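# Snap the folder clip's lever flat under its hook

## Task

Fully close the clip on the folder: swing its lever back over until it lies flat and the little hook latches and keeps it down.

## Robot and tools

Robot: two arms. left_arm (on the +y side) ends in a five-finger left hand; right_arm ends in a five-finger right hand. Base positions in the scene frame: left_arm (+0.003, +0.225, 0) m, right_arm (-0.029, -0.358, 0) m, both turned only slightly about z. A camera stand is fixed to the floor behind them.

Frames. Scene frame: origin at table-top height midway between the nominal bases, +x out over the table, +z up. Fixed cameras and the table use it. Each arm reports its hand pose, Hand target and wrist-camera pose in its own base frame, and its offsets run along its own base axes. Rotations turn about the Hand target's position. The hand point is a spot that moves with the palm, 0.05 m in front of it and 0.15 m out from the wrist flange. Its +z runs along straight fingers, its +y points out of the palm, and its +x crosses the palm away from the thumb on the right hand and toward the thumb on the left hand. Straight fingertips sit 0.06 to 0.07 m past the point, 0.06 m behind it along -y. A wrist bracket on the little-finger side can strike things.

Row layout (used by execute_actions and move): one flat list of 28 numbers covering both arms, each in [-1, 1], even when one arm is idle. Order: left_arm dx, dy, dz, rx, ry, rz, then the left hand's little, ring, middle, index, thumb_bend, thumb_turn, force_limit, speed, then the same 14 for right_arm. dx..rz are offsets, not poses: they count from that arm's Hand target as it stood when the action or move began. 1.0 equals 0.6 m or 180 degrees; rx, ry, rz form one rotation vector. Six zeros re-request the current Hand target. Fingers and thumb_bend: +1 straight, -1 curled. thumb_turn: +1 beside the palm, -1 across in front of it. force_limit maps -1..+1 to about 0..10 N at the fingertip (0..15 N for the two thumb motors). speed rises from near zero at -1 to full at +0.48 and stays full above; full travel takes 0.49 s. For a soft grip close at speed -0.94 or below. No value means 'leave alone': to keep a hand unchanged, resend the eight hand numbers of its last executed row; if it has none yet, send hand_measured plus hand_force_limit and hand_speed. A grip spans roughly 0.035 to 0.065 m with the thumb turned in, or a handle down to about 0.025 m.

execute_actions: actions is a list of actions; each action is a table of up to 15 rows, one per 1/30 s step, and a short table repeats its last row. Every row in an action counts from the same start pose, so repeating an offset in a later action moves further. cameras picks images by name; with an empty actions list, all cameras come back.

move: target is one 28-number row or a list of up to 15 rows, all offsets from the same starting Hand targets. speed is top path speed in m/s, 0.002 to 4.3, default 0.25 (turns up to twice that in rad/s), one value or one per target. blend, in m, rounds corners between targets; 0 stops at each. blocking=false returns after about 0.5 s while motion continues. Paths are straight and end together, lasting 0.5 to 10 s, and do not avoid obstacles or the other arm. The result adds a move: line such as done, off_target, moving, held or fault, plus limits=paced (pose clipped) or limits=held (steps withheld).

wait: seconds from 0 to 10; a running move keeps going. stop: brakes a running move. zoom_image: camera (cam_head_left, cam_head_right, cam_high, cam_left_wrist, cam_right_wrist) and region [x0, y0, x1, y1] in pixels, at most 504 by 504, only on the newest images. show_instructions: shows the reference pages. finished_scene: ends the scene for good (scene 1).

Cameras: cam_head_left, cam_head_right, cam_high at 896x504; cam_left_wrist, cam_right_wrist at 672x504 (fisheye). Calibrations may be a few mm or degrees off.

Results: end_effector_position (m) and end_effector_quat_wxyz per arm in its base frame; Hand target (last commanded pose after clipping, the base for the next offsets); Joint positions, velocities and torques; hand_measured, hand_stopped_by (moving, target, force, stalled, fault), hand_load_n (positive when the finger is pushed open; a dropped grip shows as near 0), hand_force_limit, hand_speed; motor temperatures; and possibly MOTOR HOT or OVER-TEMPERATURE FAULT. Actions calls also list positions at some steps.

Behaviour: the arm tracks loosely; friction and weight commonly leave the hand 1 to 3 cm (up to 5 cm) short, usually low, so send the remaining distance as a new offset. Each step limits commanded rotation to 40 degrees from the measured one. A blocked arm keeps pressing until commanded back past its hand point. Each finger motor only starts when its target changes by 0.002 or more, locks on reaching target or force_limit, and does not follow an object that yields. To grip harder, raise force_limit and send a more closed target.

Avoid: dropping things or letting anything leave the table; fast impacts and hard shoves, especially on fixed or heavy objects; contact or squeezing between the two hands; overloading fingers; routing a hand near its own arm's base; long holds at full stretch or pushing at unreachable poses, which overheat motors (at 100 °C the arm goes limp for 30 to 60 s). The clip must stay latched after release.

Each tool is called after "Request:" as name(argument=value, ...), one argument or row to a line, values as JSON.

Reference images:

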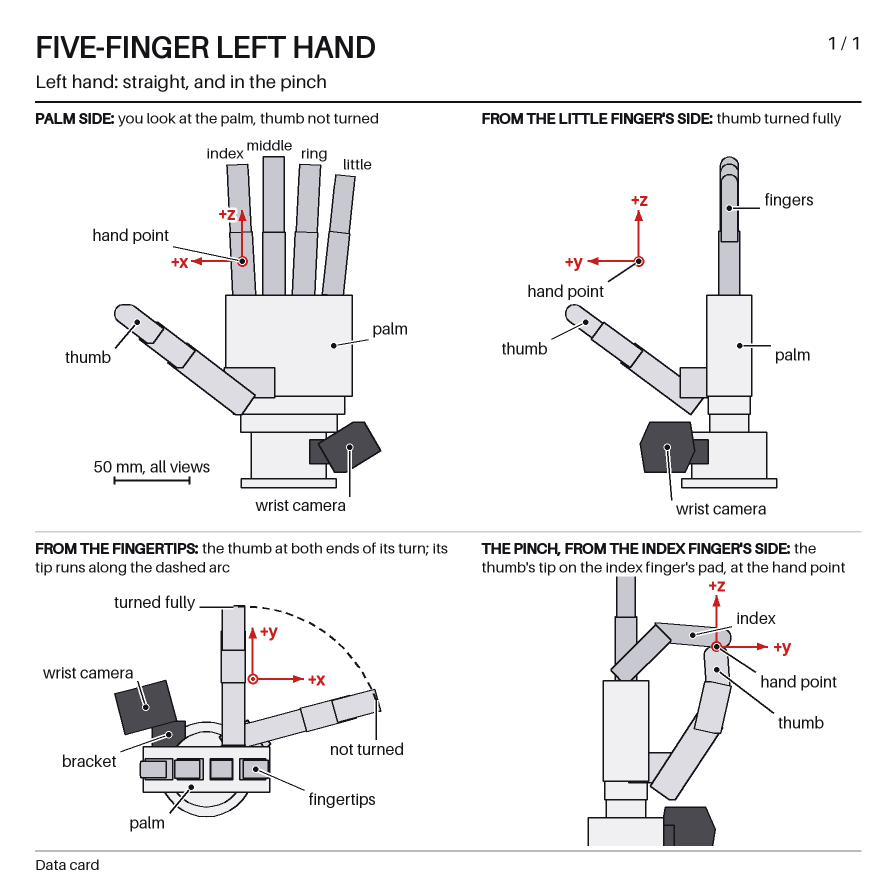

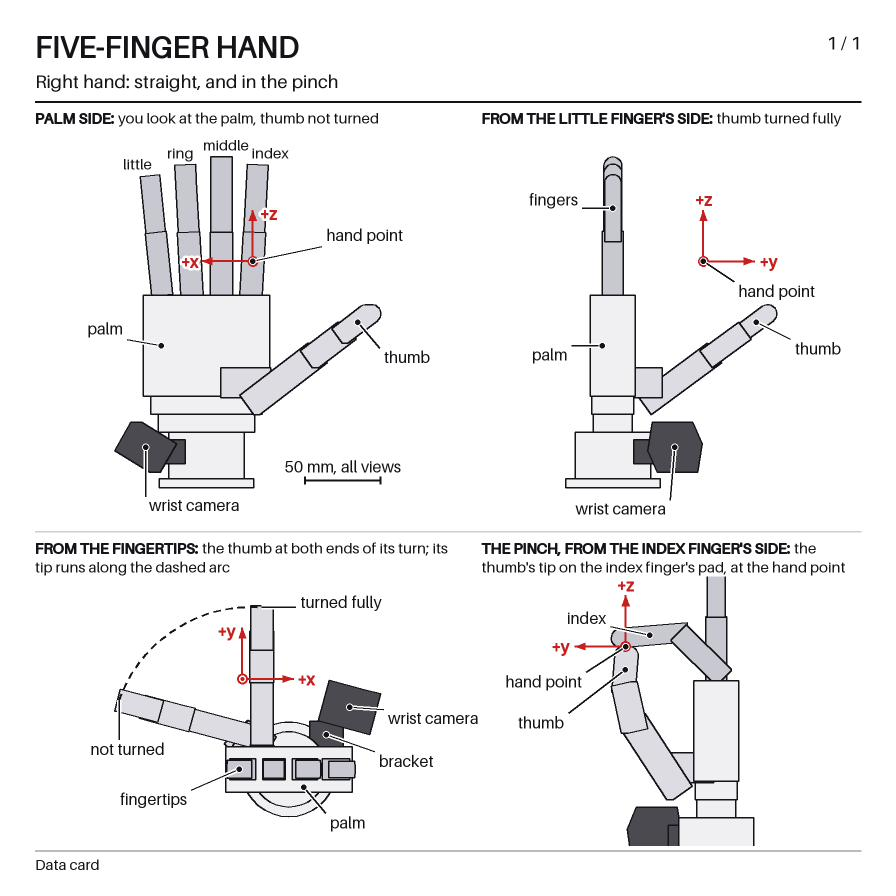

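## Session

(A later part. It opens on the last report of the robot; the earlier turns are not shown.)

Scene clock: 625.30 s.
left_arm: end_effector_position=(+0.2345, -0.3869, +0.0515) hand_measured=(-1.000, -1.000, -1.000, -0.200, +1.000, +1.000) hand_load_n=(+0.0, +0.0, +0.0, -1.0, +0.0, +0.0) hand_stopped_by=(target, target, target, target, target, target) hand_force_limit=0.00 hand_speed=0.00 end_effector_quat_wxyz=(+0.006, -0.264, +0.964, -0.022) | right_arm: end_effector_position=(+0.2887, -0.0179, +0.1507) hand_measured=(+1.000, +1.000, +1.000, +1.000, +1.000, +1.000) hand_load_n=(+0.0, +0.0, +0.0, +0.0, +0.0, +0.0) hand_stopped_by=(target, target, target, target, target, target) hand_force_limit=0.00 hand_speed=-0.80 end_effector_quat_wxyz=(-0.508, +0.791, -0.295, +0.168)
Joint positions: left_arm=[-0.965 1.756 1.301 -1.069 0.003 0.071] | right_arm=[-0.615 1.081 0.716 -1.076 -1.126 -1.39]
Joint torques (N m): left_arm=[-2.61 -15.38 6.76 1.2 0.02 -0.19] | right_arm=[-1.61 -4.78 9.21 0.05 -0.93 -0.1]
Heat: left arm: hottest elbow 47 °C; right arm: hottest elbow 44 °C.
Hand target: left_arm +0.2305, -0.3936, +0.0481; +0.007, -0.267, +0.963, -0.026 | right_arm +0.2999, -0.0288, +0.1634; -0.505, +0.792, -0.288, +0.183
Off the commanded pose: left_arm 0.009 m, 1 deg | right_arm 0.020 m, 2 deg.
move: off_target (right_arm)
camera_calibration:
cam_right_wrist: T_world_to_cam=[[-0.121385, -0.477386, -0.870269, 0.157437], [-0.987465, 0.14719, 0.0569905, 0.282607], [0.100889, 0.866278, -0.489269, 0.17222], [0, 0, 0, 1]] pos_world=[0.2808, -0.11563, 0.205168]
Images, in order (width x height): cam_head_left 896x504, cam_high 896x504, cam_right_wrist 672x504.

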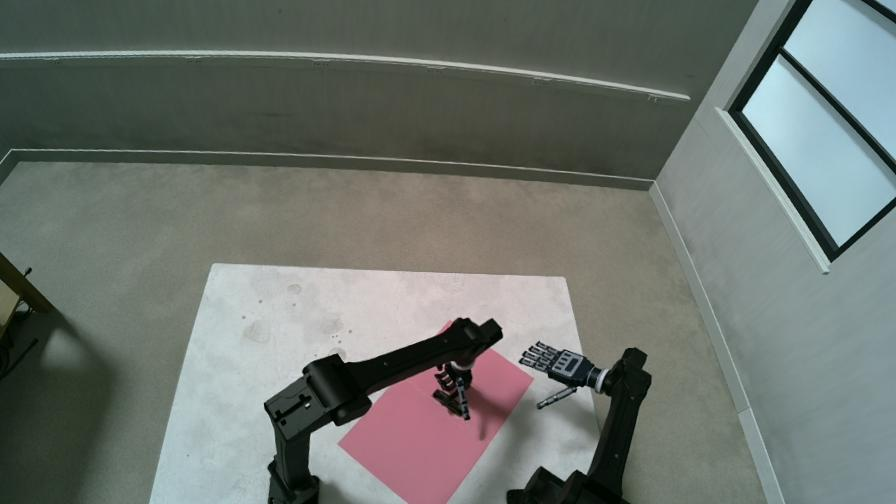

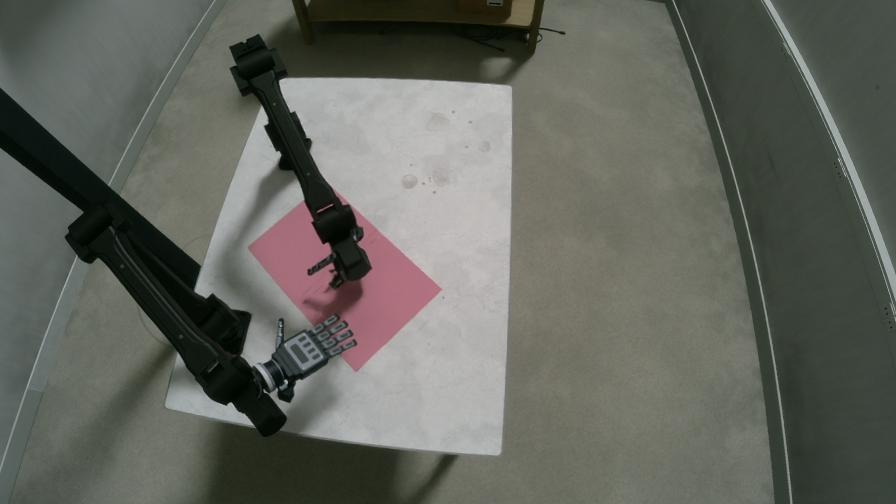

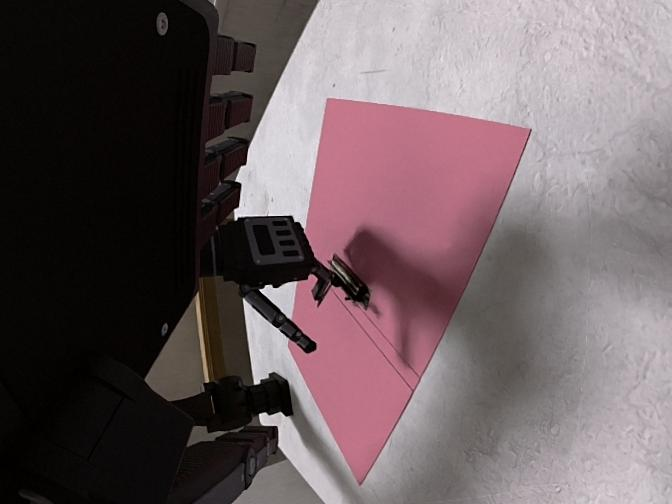

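Request:
move(
  target=[0.0067, 0.010, 0.0033, 0, 0, 0, -1, -1, -1, -0.2, 1, 1, 0, 0.0, -0.0398, 0.0647, -0.1557, -0.0985, 0.0980, -0.0549, 1, 1, 1, 1, 1, 1, 0, -0.8],
  speed=0.15,
  cameras=["all"],
)

Request:
zoom_image(
  camera="cam_head_left",
  region=[400, 345, 560, 445],
)

Scene clock: 665.73 s.
left_arm: end_effector_position=(+0.2333, -0.3851, +0.0500) hand_measured=(-1.000, -1.000, -1.000, -0.200, +1.000, +1.000) hand_load_n=(+0.0, +0.0, +0.0, -0.5, +0.0, +0.0) hand_stopped_by=(target, target, target, target, target, target) hand_force_limit=0.00 hand_speed=0.00 end_effector_quat_wxyz=(+0.005, -0.264, +0.964, -0.020) | right_arm: end_effector_position=(+0.2742, +0.0077, +0.0696) hand_measured=(+1.000, +1.000, +1.000, +1.000, +1.000, +1.000) hand_load_n=(+0.0, +0.0, +0.0, -0.5, +0.0, +0.0) hand_stopped_by=(target, target, target, target, target, target) hand_force_limit=0.00 hand_speed=-0.80 end_effector_quat_wxyz=(-0.310, +0.851, -0.399, +0.141)
Joint positions: left_arm=[-0.965 1.756 1.296 -1.069 0.003 0.071] | right_arm=[-0.276 0.974 0.548 -0.711 -0.56 -0.842]
Joint torques (N m): left_arm=[-1.49 -15.5 6.46 1.05 0.05 -0.1] | right_arm=[0.67 -4.25 6.5 1.59 -0.29 0.04]
Motor temperatures (°C): left_arm=[29 31 42 26 25 25] | right_arm=[23 29 44 27 28 25]
Heat: left arm: hottest elbow 42 °C; right arm: hottest elbow 44 °C.
Hand target: left_arm +0.2346, -0.3876, +0.0501; +0.007, -0.267, +0.963, -0.026 | right_arm +0.2760, +0.0100, +0.0699; -0.310, +0.851, -0.397, +0.145
Off the commanded pose: left_arm 0.003 m, 1 deg | right_arm 0.003 m, 0 deg.
move: done
camera_calibration:
cam_left_wrist: T_world_to_cam=[[0.247239, -0.968273, 0.036326, -0.430286], [-0.836384, -0.194334, 0.512538, 0.0932074], [-0.489218, -0.157102, -0.857896, 0.210724], [0, 0, 0, 1]] pos_world=[0.287431, -0.365415, 0.148638]
cam_right_wrist: T_world_to_cam=[[-0.437739, -0.673157, -0.596023, 0.166444], [-0.897798, 0.362955, 0.249446, 0.229557], [0.0484128, 0.6443, -0.763239, 0.14694], [0, 0, 0, 1]] pos_world=[0.271841, -0.0659488, 0.154093]

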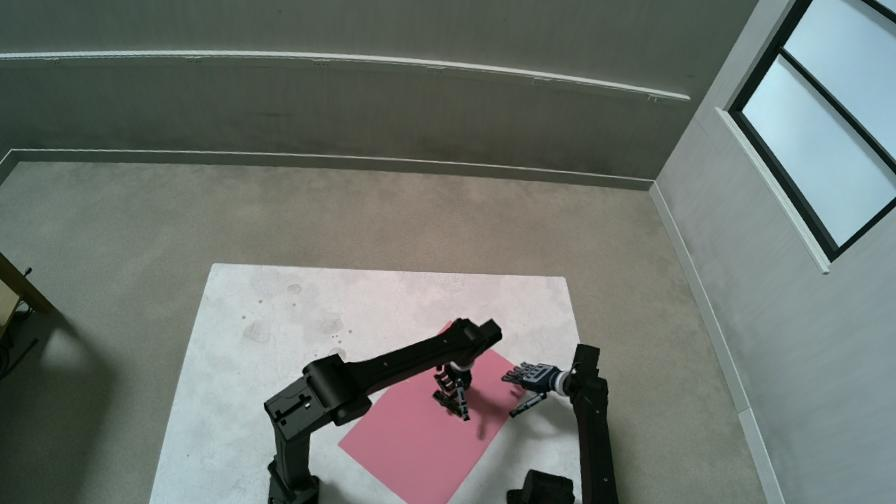

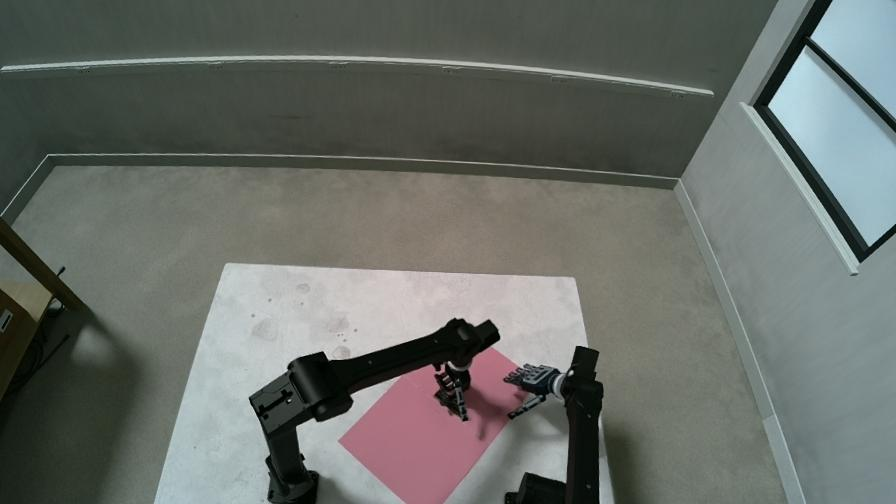

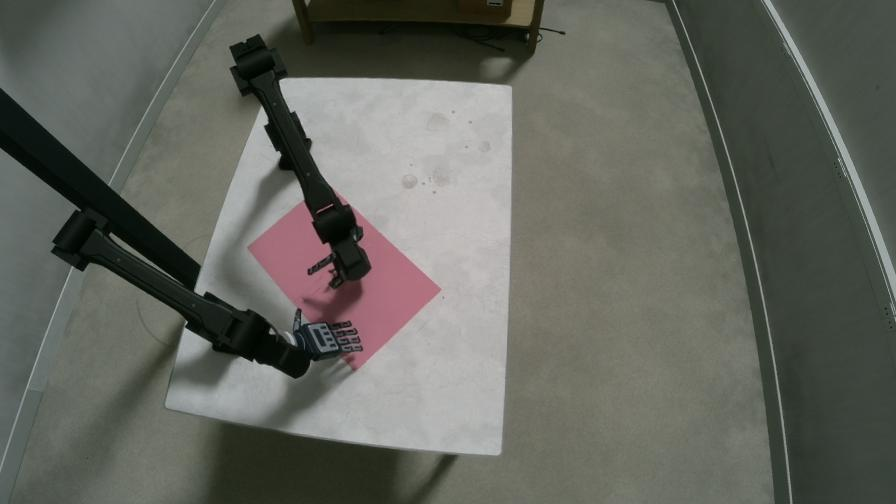

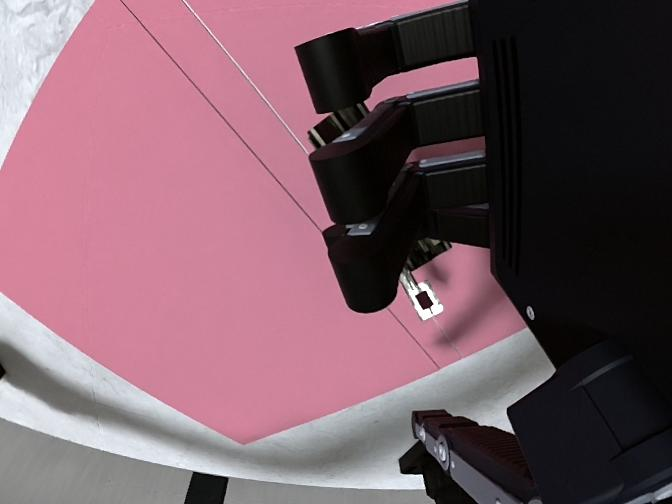

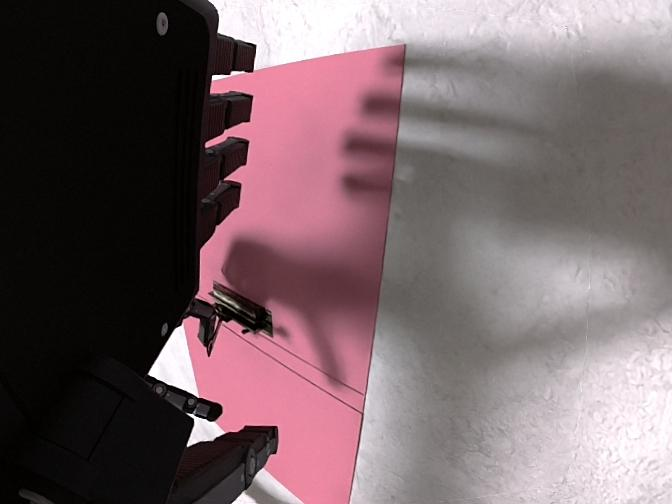

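Scaled by 3.150 from the camera's 896x504 image, which has a finer 1280x720 frame.

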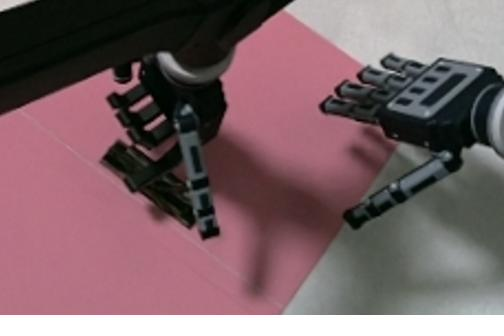

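Request:
move(
  target=[0, 0, 0, 0, 0, 0, -1, -1, -1, -0.2, 1, 1, 0, 0.0, -0.01, 0.02, -0.085, 0, 0, 0, 1, 1, 1, 1, 1, 1, 0, -0.8],
  speed=0.06,
  cameras=["cam_right_wrist", "cam_head_left", "cam_high"],
)

Request:
zoom_image(
  camera="cam_head_left",
  region=[400, 345, 560, 445],
)

Request:
zoom_image(
  camera="cam_right_wrist",
  region=[180, 260, 300, 380],
)

Scene clock: 672.23 s.
left_arm: end_effector_position=(+0.2333, -0.3851, +0.0500) hand_measured=(-1.000, -1.000, -1.000, -0.200, +1.000, +1.000) hand_load_n=(+0.0, +0.0, +0.0, -0.5, +0.0, +0.0) hand_stopped_by=(target, target, target, target, target, target) hand_force_limit=0.00 hand_speed=0.00 end_effector_quat_wxyz=(+0.005, -0.264, +0.964, -0.020) | right_arm: end_effector_position=(+0.2694, +0.0193, +0.0212) hand_measured=(+1.000, +1.000, +1.000, +1.000, +1.000, +1.000) hand_load_n=(+0.0, +0.0, +0.0, +0.0, +0.0, +0.0) hand_stopped_by=(target, target, target, target, target, target) hand_force_limit=0.00 hand_speed=-0.80 end_effector_quat_wxyz=(-0.310, +0.851, -0.398, +0.147)
Joint positions: left_arm=[-0.965 1.756 1.296 -1.069 0.003 0.071] | right_arm=[-0.234 1.032 0.432 -0.501 -0.541 -0.798]
Joint torques (N m): left_arm=[-0.03 -16.09 6.63 0.94 0.09 -0.06] | right_arm=[0.67 -3.72 5.97 1.48 -0.24 0.04]
Heat: left arm: hottest elbow 42 °C; right arm: hottest elbow 43 °C.
Hand target: left_arm +0.2346, -0.3876, +0.0501; +0.007, -0.267, +0.963, -0.026 | right_arm +0.2702, +0.0219, +0.0190; -0.310, +0.851, -0.397, +0.145
Off the commanded pose: left_arm 0.003 m, 1 deg | right_arm 0.004 m, 0 deg.
move: done
camera_calibration:
cam_right_wrist: T_world_to_cam=[[-0.431378, -0.675125, -0.59843, 0.141704], [-0.90038, 0.363951, 0.238444, 0.233957], [0.0568195, 0.641674, -0.76487, 0.100633], [0, 0, 0, 1]] pos_world=[0.26606, -0.0540547, 0.105986]
Images, in order (width x height): cam_head_left 896x504, cam_high 896x504, cam_right_wrist 672x504.

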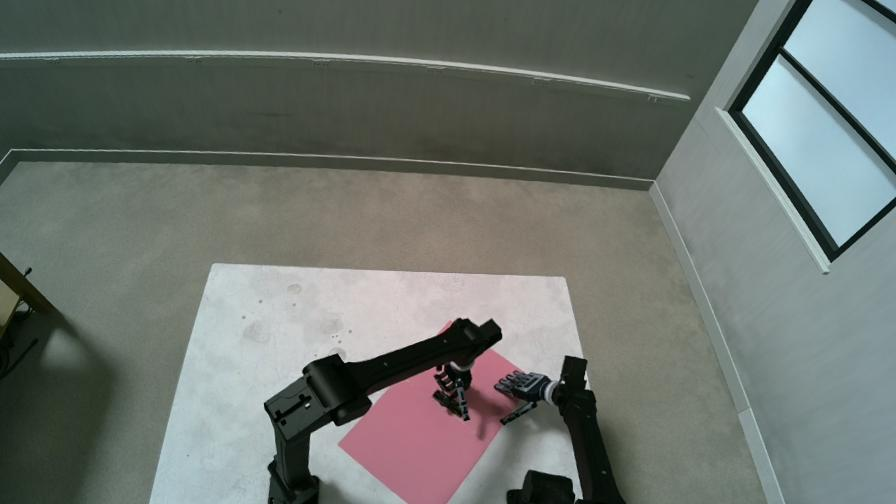

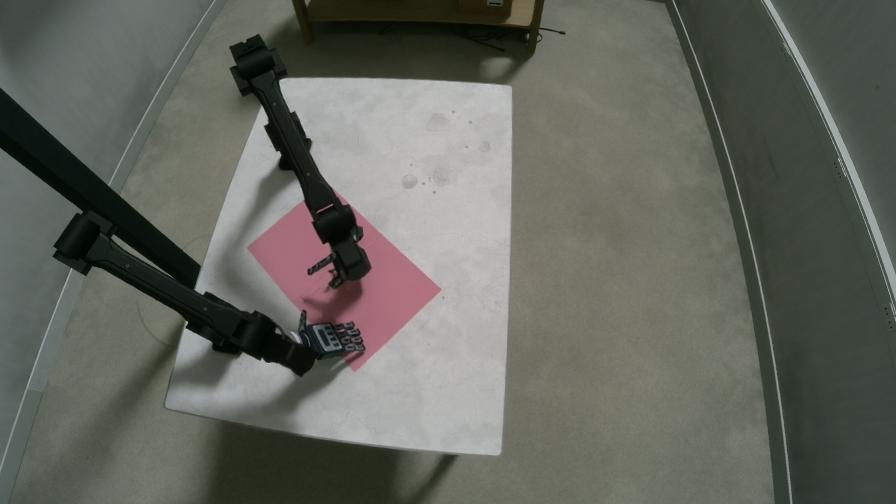

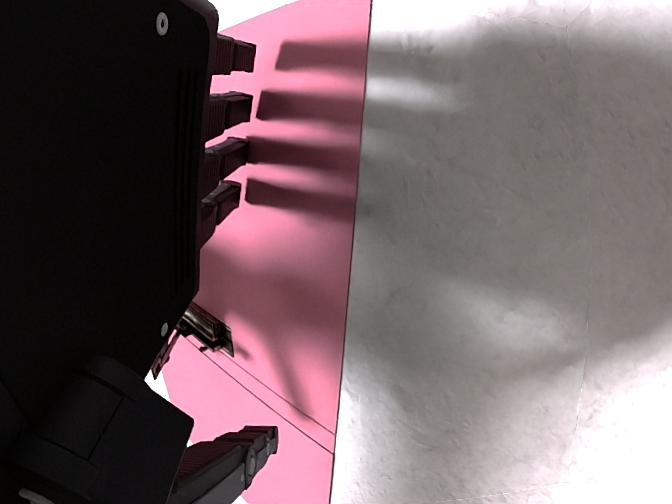

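Scaled by 3.150 from the camera's 896x504 image, which has a finer 1280x720 frame.

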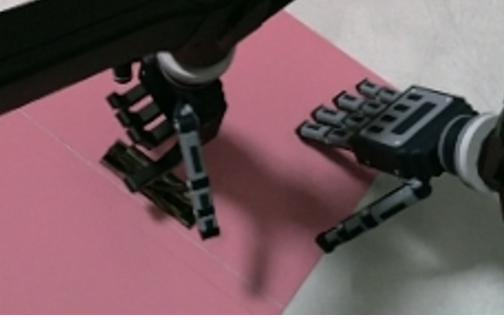

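Scaled by 4.200 from the camera's 672x504 image, which has a finer 960x720 frame.

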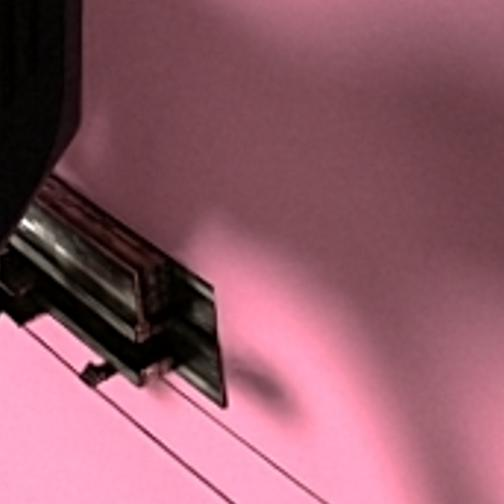

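Request:
move(
  target=[0, 0, 0, 0, 0, 0, -1, -1, -1, -0.2, 1, 1, 0, 0.0, 0.0, 0.0, -0.045, 0, 0, 0, 1, 1, 1, 1, 1, 1, 0, -0.8],
  speed=0.03,
  cameras=["cam_right_wrist", "cam_head_left"],
)

Request:
zoom_image(
  camera="cam_head_left",
  region=[400, 345, 560, 445],
)

Scene clock: 677.37 s.
left_arm: end_effector_position=(+0.2333, -0.3851, +0.0500) hand_measured=(-1.000, -1.000, -1.000, -0.200, +1.000, +1.000) hand_load_n=(+0.0, +0.0, +0.0, +0.0, +0.0, +0.0) hand_stopped_by=(target, target, target, target, target, target) hand_force_limit=0.00 hand_speed=0.00 end_effector_quat_wxyz=(+0.005, -0.264, +0.964, -0.020) | right_arm: end_effector_position=(+0.2855, +0.0192, +0.0128) hand_measured=(+1.000, +1.000, +1.000, +1.000, +1.000, +1.000) hand_load_n=(+0.0, +0.0, +1.0, +0.0, +0.0, -0.5) hand_stopped_by=(target, target, target, target, target, target) hand_force_limit=0.00 hand_speed=-0.80 end_effector_quat_wxyz=(-0.324, +0.847, -0.385, +0.171)
Joint positions: left_arm=[-0.965 1.756 1.296 -1.069 0.003 0.071] | right_arm=[-0.233 1.074 0.412 -0.378 -0.559 -0.794]
Joint torques (N m): left_arm=[-0.79 -16.03 6.5 0.77 0.07 -0.07] | right_arm=[0.32 -1.55 4.16 1.43 0.39 0.05]
Heat: left arm: hottest elbow 41 °C; right arm: hottest elbow 42 °C.
Hand target: left_arm +0.2346, -0.3876, +0.0501; +0.007, -0.267, +0.963, -0.026 | right_arm +0.2700, +0.0220, -0.0081; -0.310, +0.851, -0.397, +0.145
Off the commanded pose: left_arm 0.003 m, 1 deg | right_arm 0.026 m, 4 deg.
move: off_target (right_arm)
camera_calibration:
cam_right_wrist: T_world_to_cam=[[-0.389395, -0.67583, -0.6258, 0.131946], [-0.915695, 0.357351, 0.183858, 0.255679], [0.0993737, 0.644635, -0.758005, 0.0810595], [0, 0, 0, 1]] pos_world=[0.277447, -0.0544479, 0.0970066]
Images, in order (width x height): cam_head_left 896x504, cam_right_wrist 672x504.

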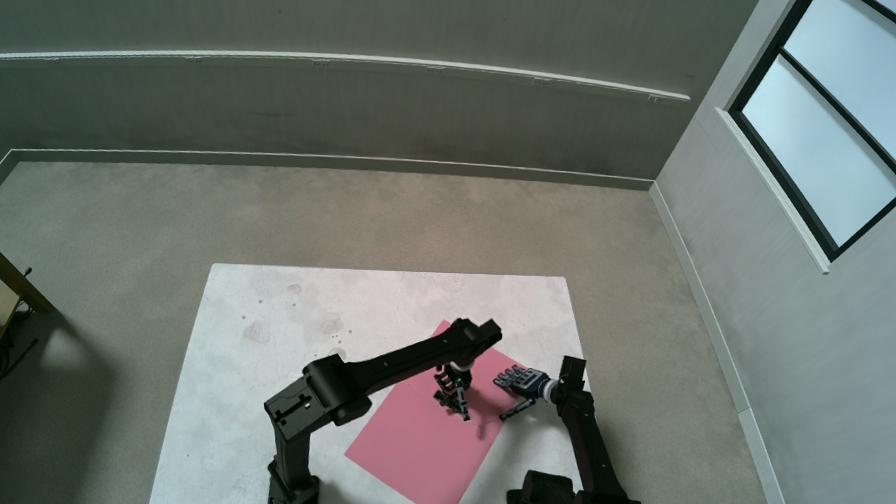

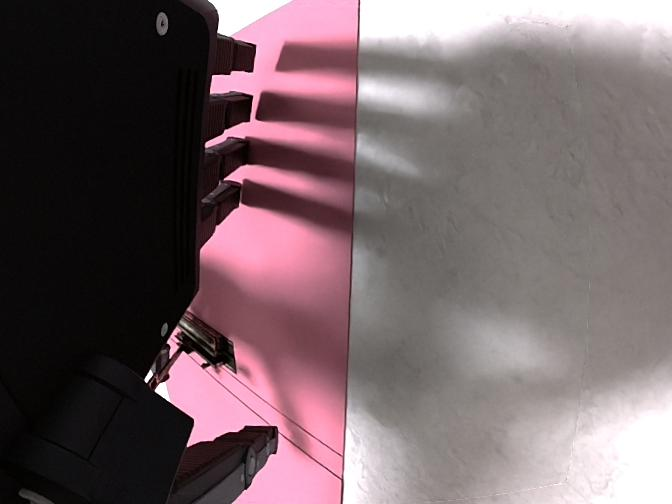

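Scaled by 3.150 from the camera's 896x504 image, which has a finer 1280x720 frame.

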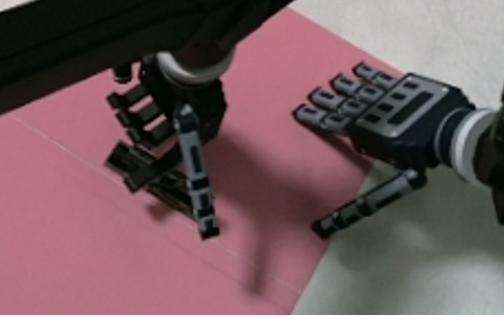

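Request:
execute_actions(
  actions=[],
)

Request:
zoom_image(
  camera="cam_right_wrist",
  region=[130, 290, 260, 400],
)

Request:
zoom_image(
  camera="cam_head_left",
  region=[420, 375, 480, 425],
)

Request:
zoom_image(
  camera="cam_left_wrist",
  region=[290, 120, 500, 370],
)

Request:
zoom_image(
  camera="cam_high",
  region=[295, 235, 375, 305],
)

Scene clock: 681.23 s.
left_arm: end_effector_position=(+0.2333, -0.3851, +0.0500) hand_measured=(-1.000, -1.000, -1.000, -0.200, +1.000, +1.000) hand_load_n=(+0.0, +0.0, +0.0, +0.0, +0.0, +0.0) hand_stopped_by=(target, target, target, target, target, target) hand_force_limit=0.00 hand_speed=0.00 end_effector_quat_wxyz=(+0.005, -0.264, +0.964, -0.020) | right_arm: end_effector_position=(+0.2856, +0.0192, +0.0128) hand_measured=(+1.000, +1.000, +1.000, +1.000, +1.000, +1.000) hand_load_n=(-0.5, +0.0, +0.5, +0.0, +0.0, +0.0) hand_stopped_by=(target, target, target, target, target, target) hand_force_limit=0.00 hand_speed=-0.80 end_effector_quat_wxyz=(-0.324, +0.847, -0.385, +0.171)
Joint positions: left_arm=[-0.965 1.756 1.296 -1.069 0.003 0.071] | right_arm=[-0.233 1.074 0.412 -0.378 -0.559 -0.794]
Joint velocities: within noise
Joint torques (N m): left_arm=[-0.73 -15.44 6.53 0.79 0.05 -0.08] | right_arm=[0.85 -1.49 4.03 1.28 0.42 -0.02]
Motor temperatures (°C): left_arm=[29 32 41 26 25 25] | right_arm=[23 29 41 27 27 25]
Heat: left arm: hottest elbow 41 °C; right arm: hottest elbow 41 °C.
Hand target: left_arm +0.2346, -0.3876, +0.0501; +0.007, -0.267, +0.963, -0.026 | right_arm +0.2701, +0.0220, -0.0081; -0.311, +0.851, -0.397, +0.145
Off the commanded pose: left_arm 0.003 m, 1 deg | right_arm 0.026 m, 4 deg.
camera_calibration:
cam_left_wrist: T_world_to_cam=[[0.247239, -0.968273, 0.036326, -0.430286], [-0.836384, -0.194334, 0.512538, 0.0932074], [-0.489218, -0.157102, -0.857896, 0.210724], [0, 0, 0, 1]] pos_world=[0.287431, -0.365415, 0.148638]
cam_right_wrist: T_world_to_cam=[[-0.389119, -0.675857, -0.625942, 0.131921], [-0.91578, 0.357333, 0.183469, 0.255831], [0.0996712, 0.644616, -0.757981, 0.0809637], [0, 0, 0, 1]] pos_world=[0.277548, -0.0544479, 0.0970066]

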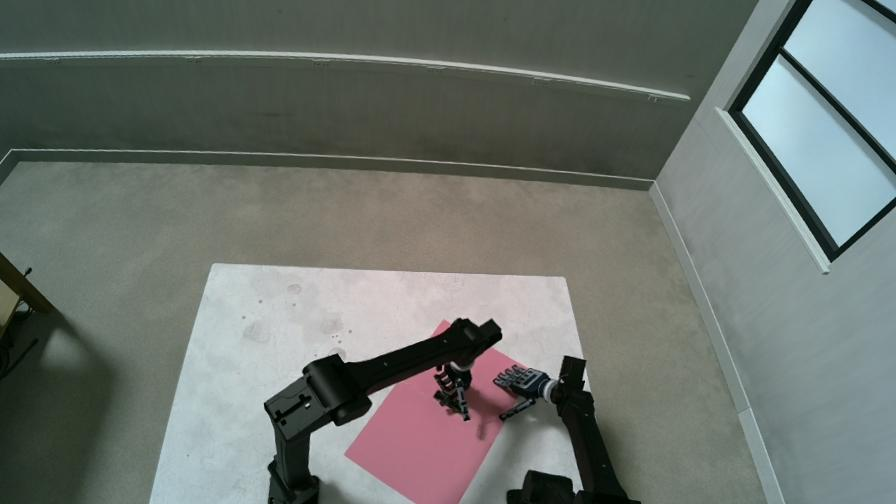

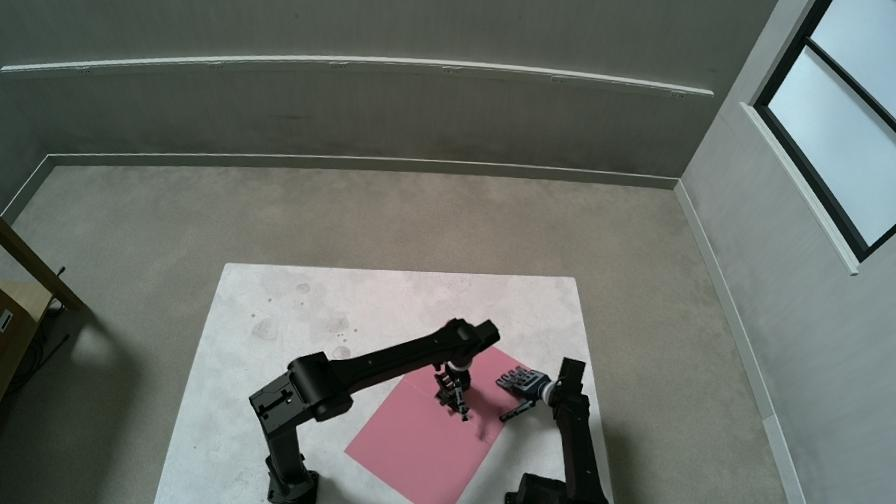

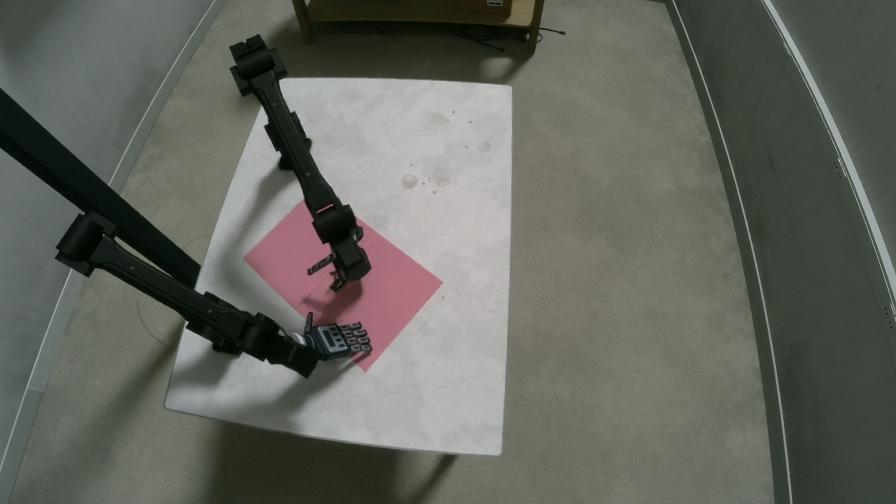

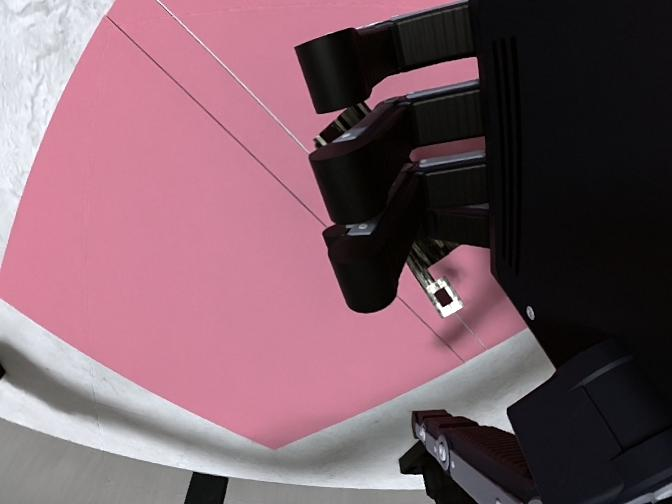

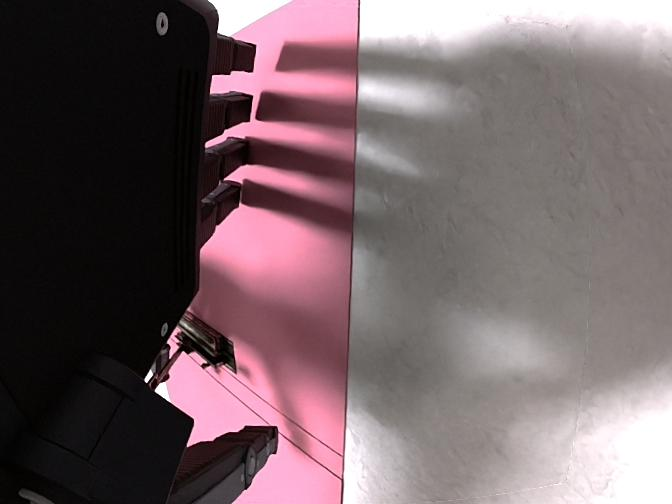

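Scaled by 3.877 from the camera's 672x504 image, which has a finer 960x720 frame.

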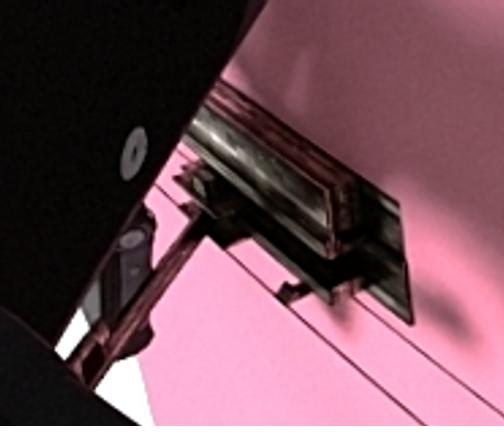

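Scaled by 8.400 from the camera's 896x504 image, which has a finer 1280x720 frame.

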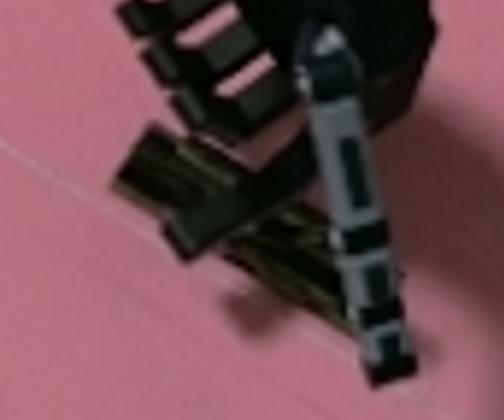

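Scaled by 2.016 from the camera's 672x504 image, which has a finer 960x720 frame.

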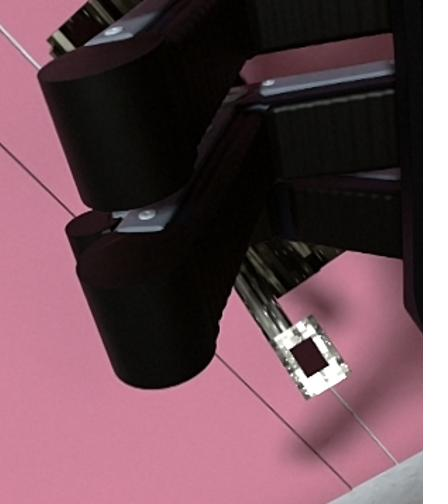

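Scaled by 6.300 from the camera's 896x504 image, which has a finer 1280x720 frame.

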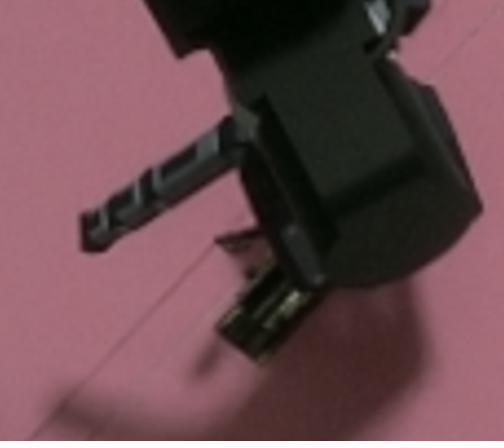

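Request:
move(
  target=[-0.0108, -0.0442, 0.0565, 0, 0, 0.08, -1, -1, -1, -0.2, 1, 1, 0, 0.0, 0.0, 0.0, 0.0, 0, 0, 0, 1, 1, 1, 1, 0, -1, 0, -0.3],
  speed=0.06,
  cameras=["all"],
)

Request:
zoom_image(
  camera="cam_right_wrist",
  region=[120, 290, 260, 410],
)

Request:
zoom_image(
  camera="cam_head_left",
  region=[420, 365, 500, 435],
)

Request:
zoom_image(
  camera="cam_left_wrist",
  region=[290, 120, 500, 370],
)

Request:
zoom_image(
  camera="cam_high",
  region=[295, 235, 375, 305],
)

Scene clock: 710.47 s.
left_arm: end_effector_position=(+0.2218, -0.3927, +0.0601) hand_measured=(-1.000, -1.000, -1.000, -0.200, +1.000, +1.000) hand_load_n=(+0.0, +0.0, +0.0, +0.0, +0.0, +0.0) hand_stopped_by=(target, target, target, target, target, target) hand_force_limit=0.00 hand_speed=0.00 end_effector_quat_wxyz=(+0.004, -0.383, +0.924, +0.004) | right_arm: end_effector_position=(+0.2862, +0.0192, +0.0127) hand_measured=(+1.000, +1.000, +1.000, +1.000, +0.000, -1.000) hand_load_n=(+0.0, +0.0, +1.0, +0.0, +0.0, +0.0) hand_stopped_by=(target, target, target, target, target, target) hand_force_limit=0.00 hand_speed=-0.30 end_effector_quat_wxyz=(-0.325, +0.846, -0.386, +0.172)
Joint positions: left_arm=[-0.968 1.756 1.319 -1.139 -0.009 -0.183] | right_arm=[-0.232 1.076 0.412 -0.374 -0.559 -0.792]
Joint torques (N m): left_arm=[-2.02 -17.26 10.14 0.01 0.09 -0.14] | right_arm=[0.38 -2.49 4.14 1.13 0.46 -0.07]
Heat: left arm: hottest elbow 40 °C; right arm: hottest elbow 37 °C.
Hand target: left_arm +0.2280, -0.4141, +0.0839; +0.010, -0.385, +0.922, -0.025 | right_arm +0.2700, +0.0221, -0.0081; -0.311, +0.851, -0.397, +0.145
Off the commanded pose: left_arm 0.033 m, 3 deg | right_arm 0.027 m, 4 deg.
move: off_target (left_arm, right_arm)
camera_calibration:
cam_left_wrist: T_world_to_cam=[[0.480507, -0.876936, -0.00985874, -0.448221], [-0.749129, -0.41627, 0.515292, -0.0297765], [-0.455982, -0.240216, -0.856958, 0.17248], [0, 0, 0, 1]] pos_world=[0.271715, -0.364023, 0.158733]
cam_right_wrist: T_world_to_cam=[[-0.389183, -0.675124, -0.626694, 0.132085], [-0.915588, 0.358226, 0.182679, 0.25631], [0.101167, 0.644889, -0.757551, 0.08033], [0, 0, 0, 1]] pos_world=[0.277952, -0.0544474, 0.0968082]

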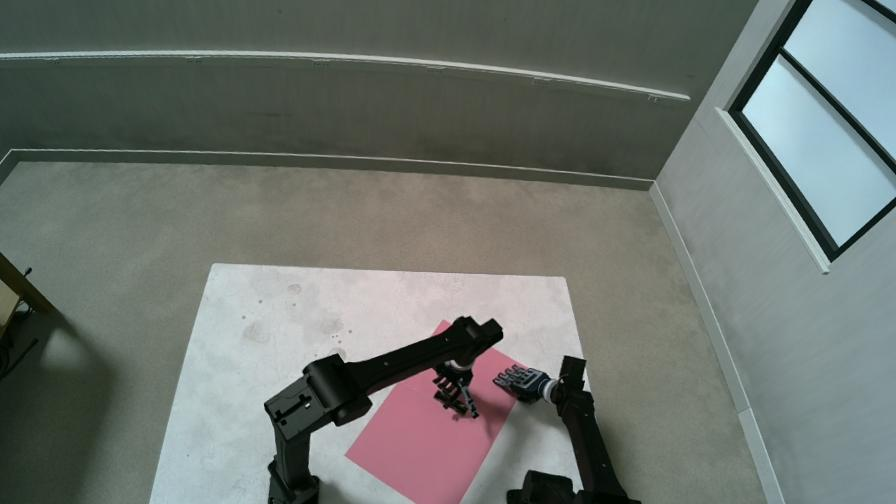

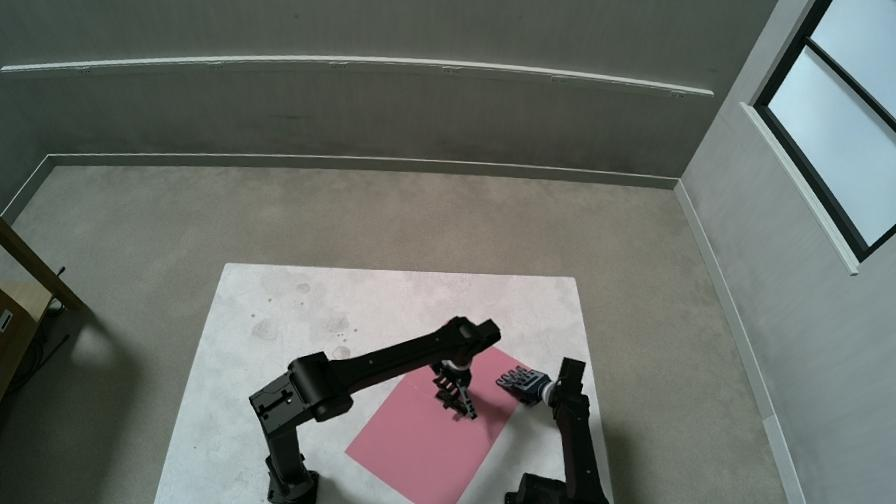

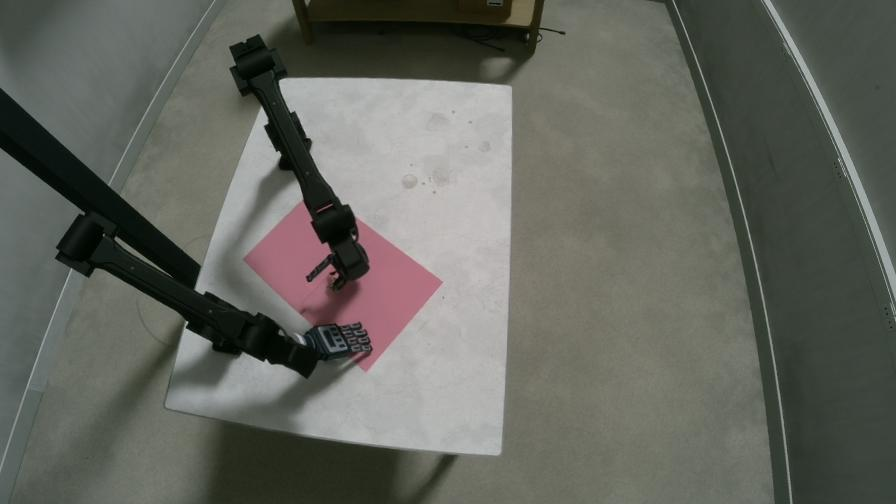

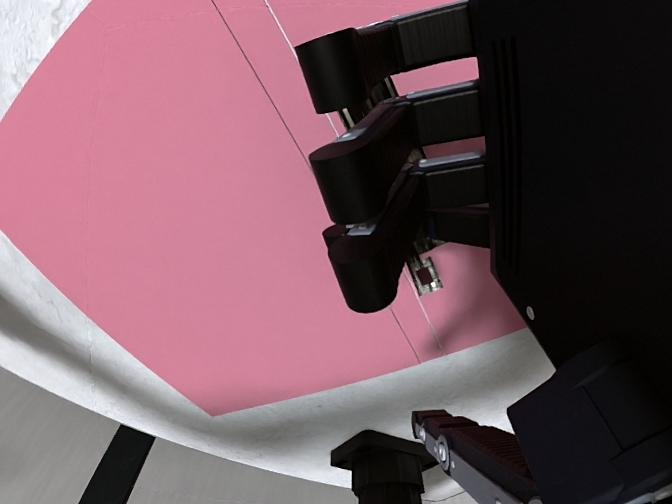

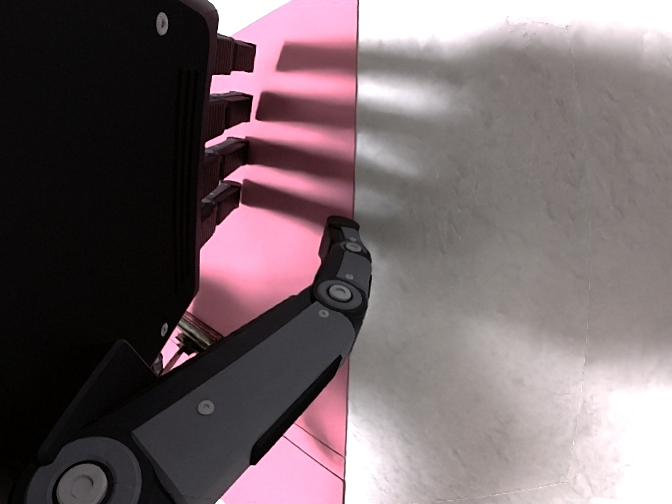

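Scaled by 3.600 from the camera's 672x504 image, which has a finer 960x720 frame.

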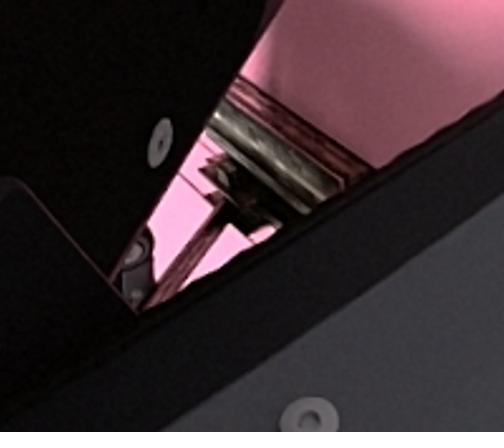

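Scaled by 6.300 from the camera's 896x504 image, which has a finer 1280x720 frame.

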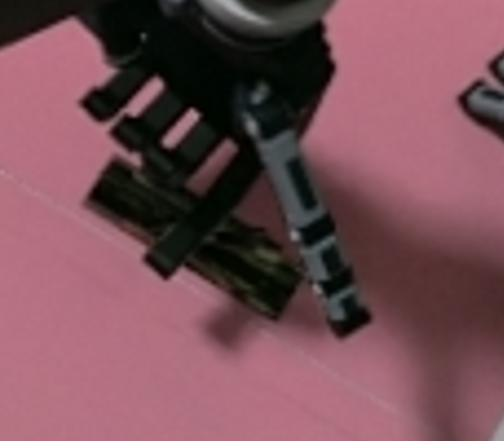

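Scaled by 2.016 from the camera's 672x504 image, which has a finer 960x720 frame.

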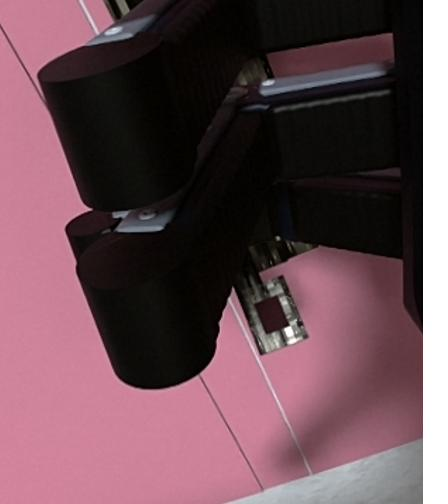

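Scaled by 6.300 from the camera's 896x504 image, which has a finer 1280x720 frame.

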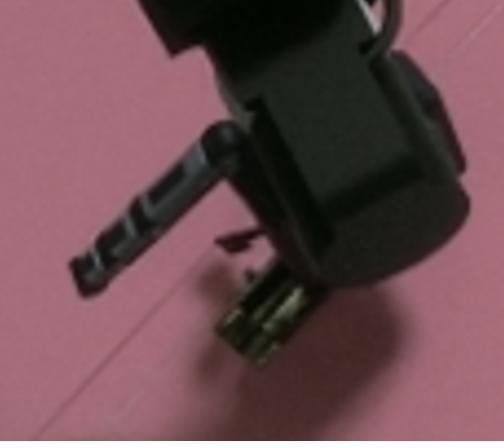

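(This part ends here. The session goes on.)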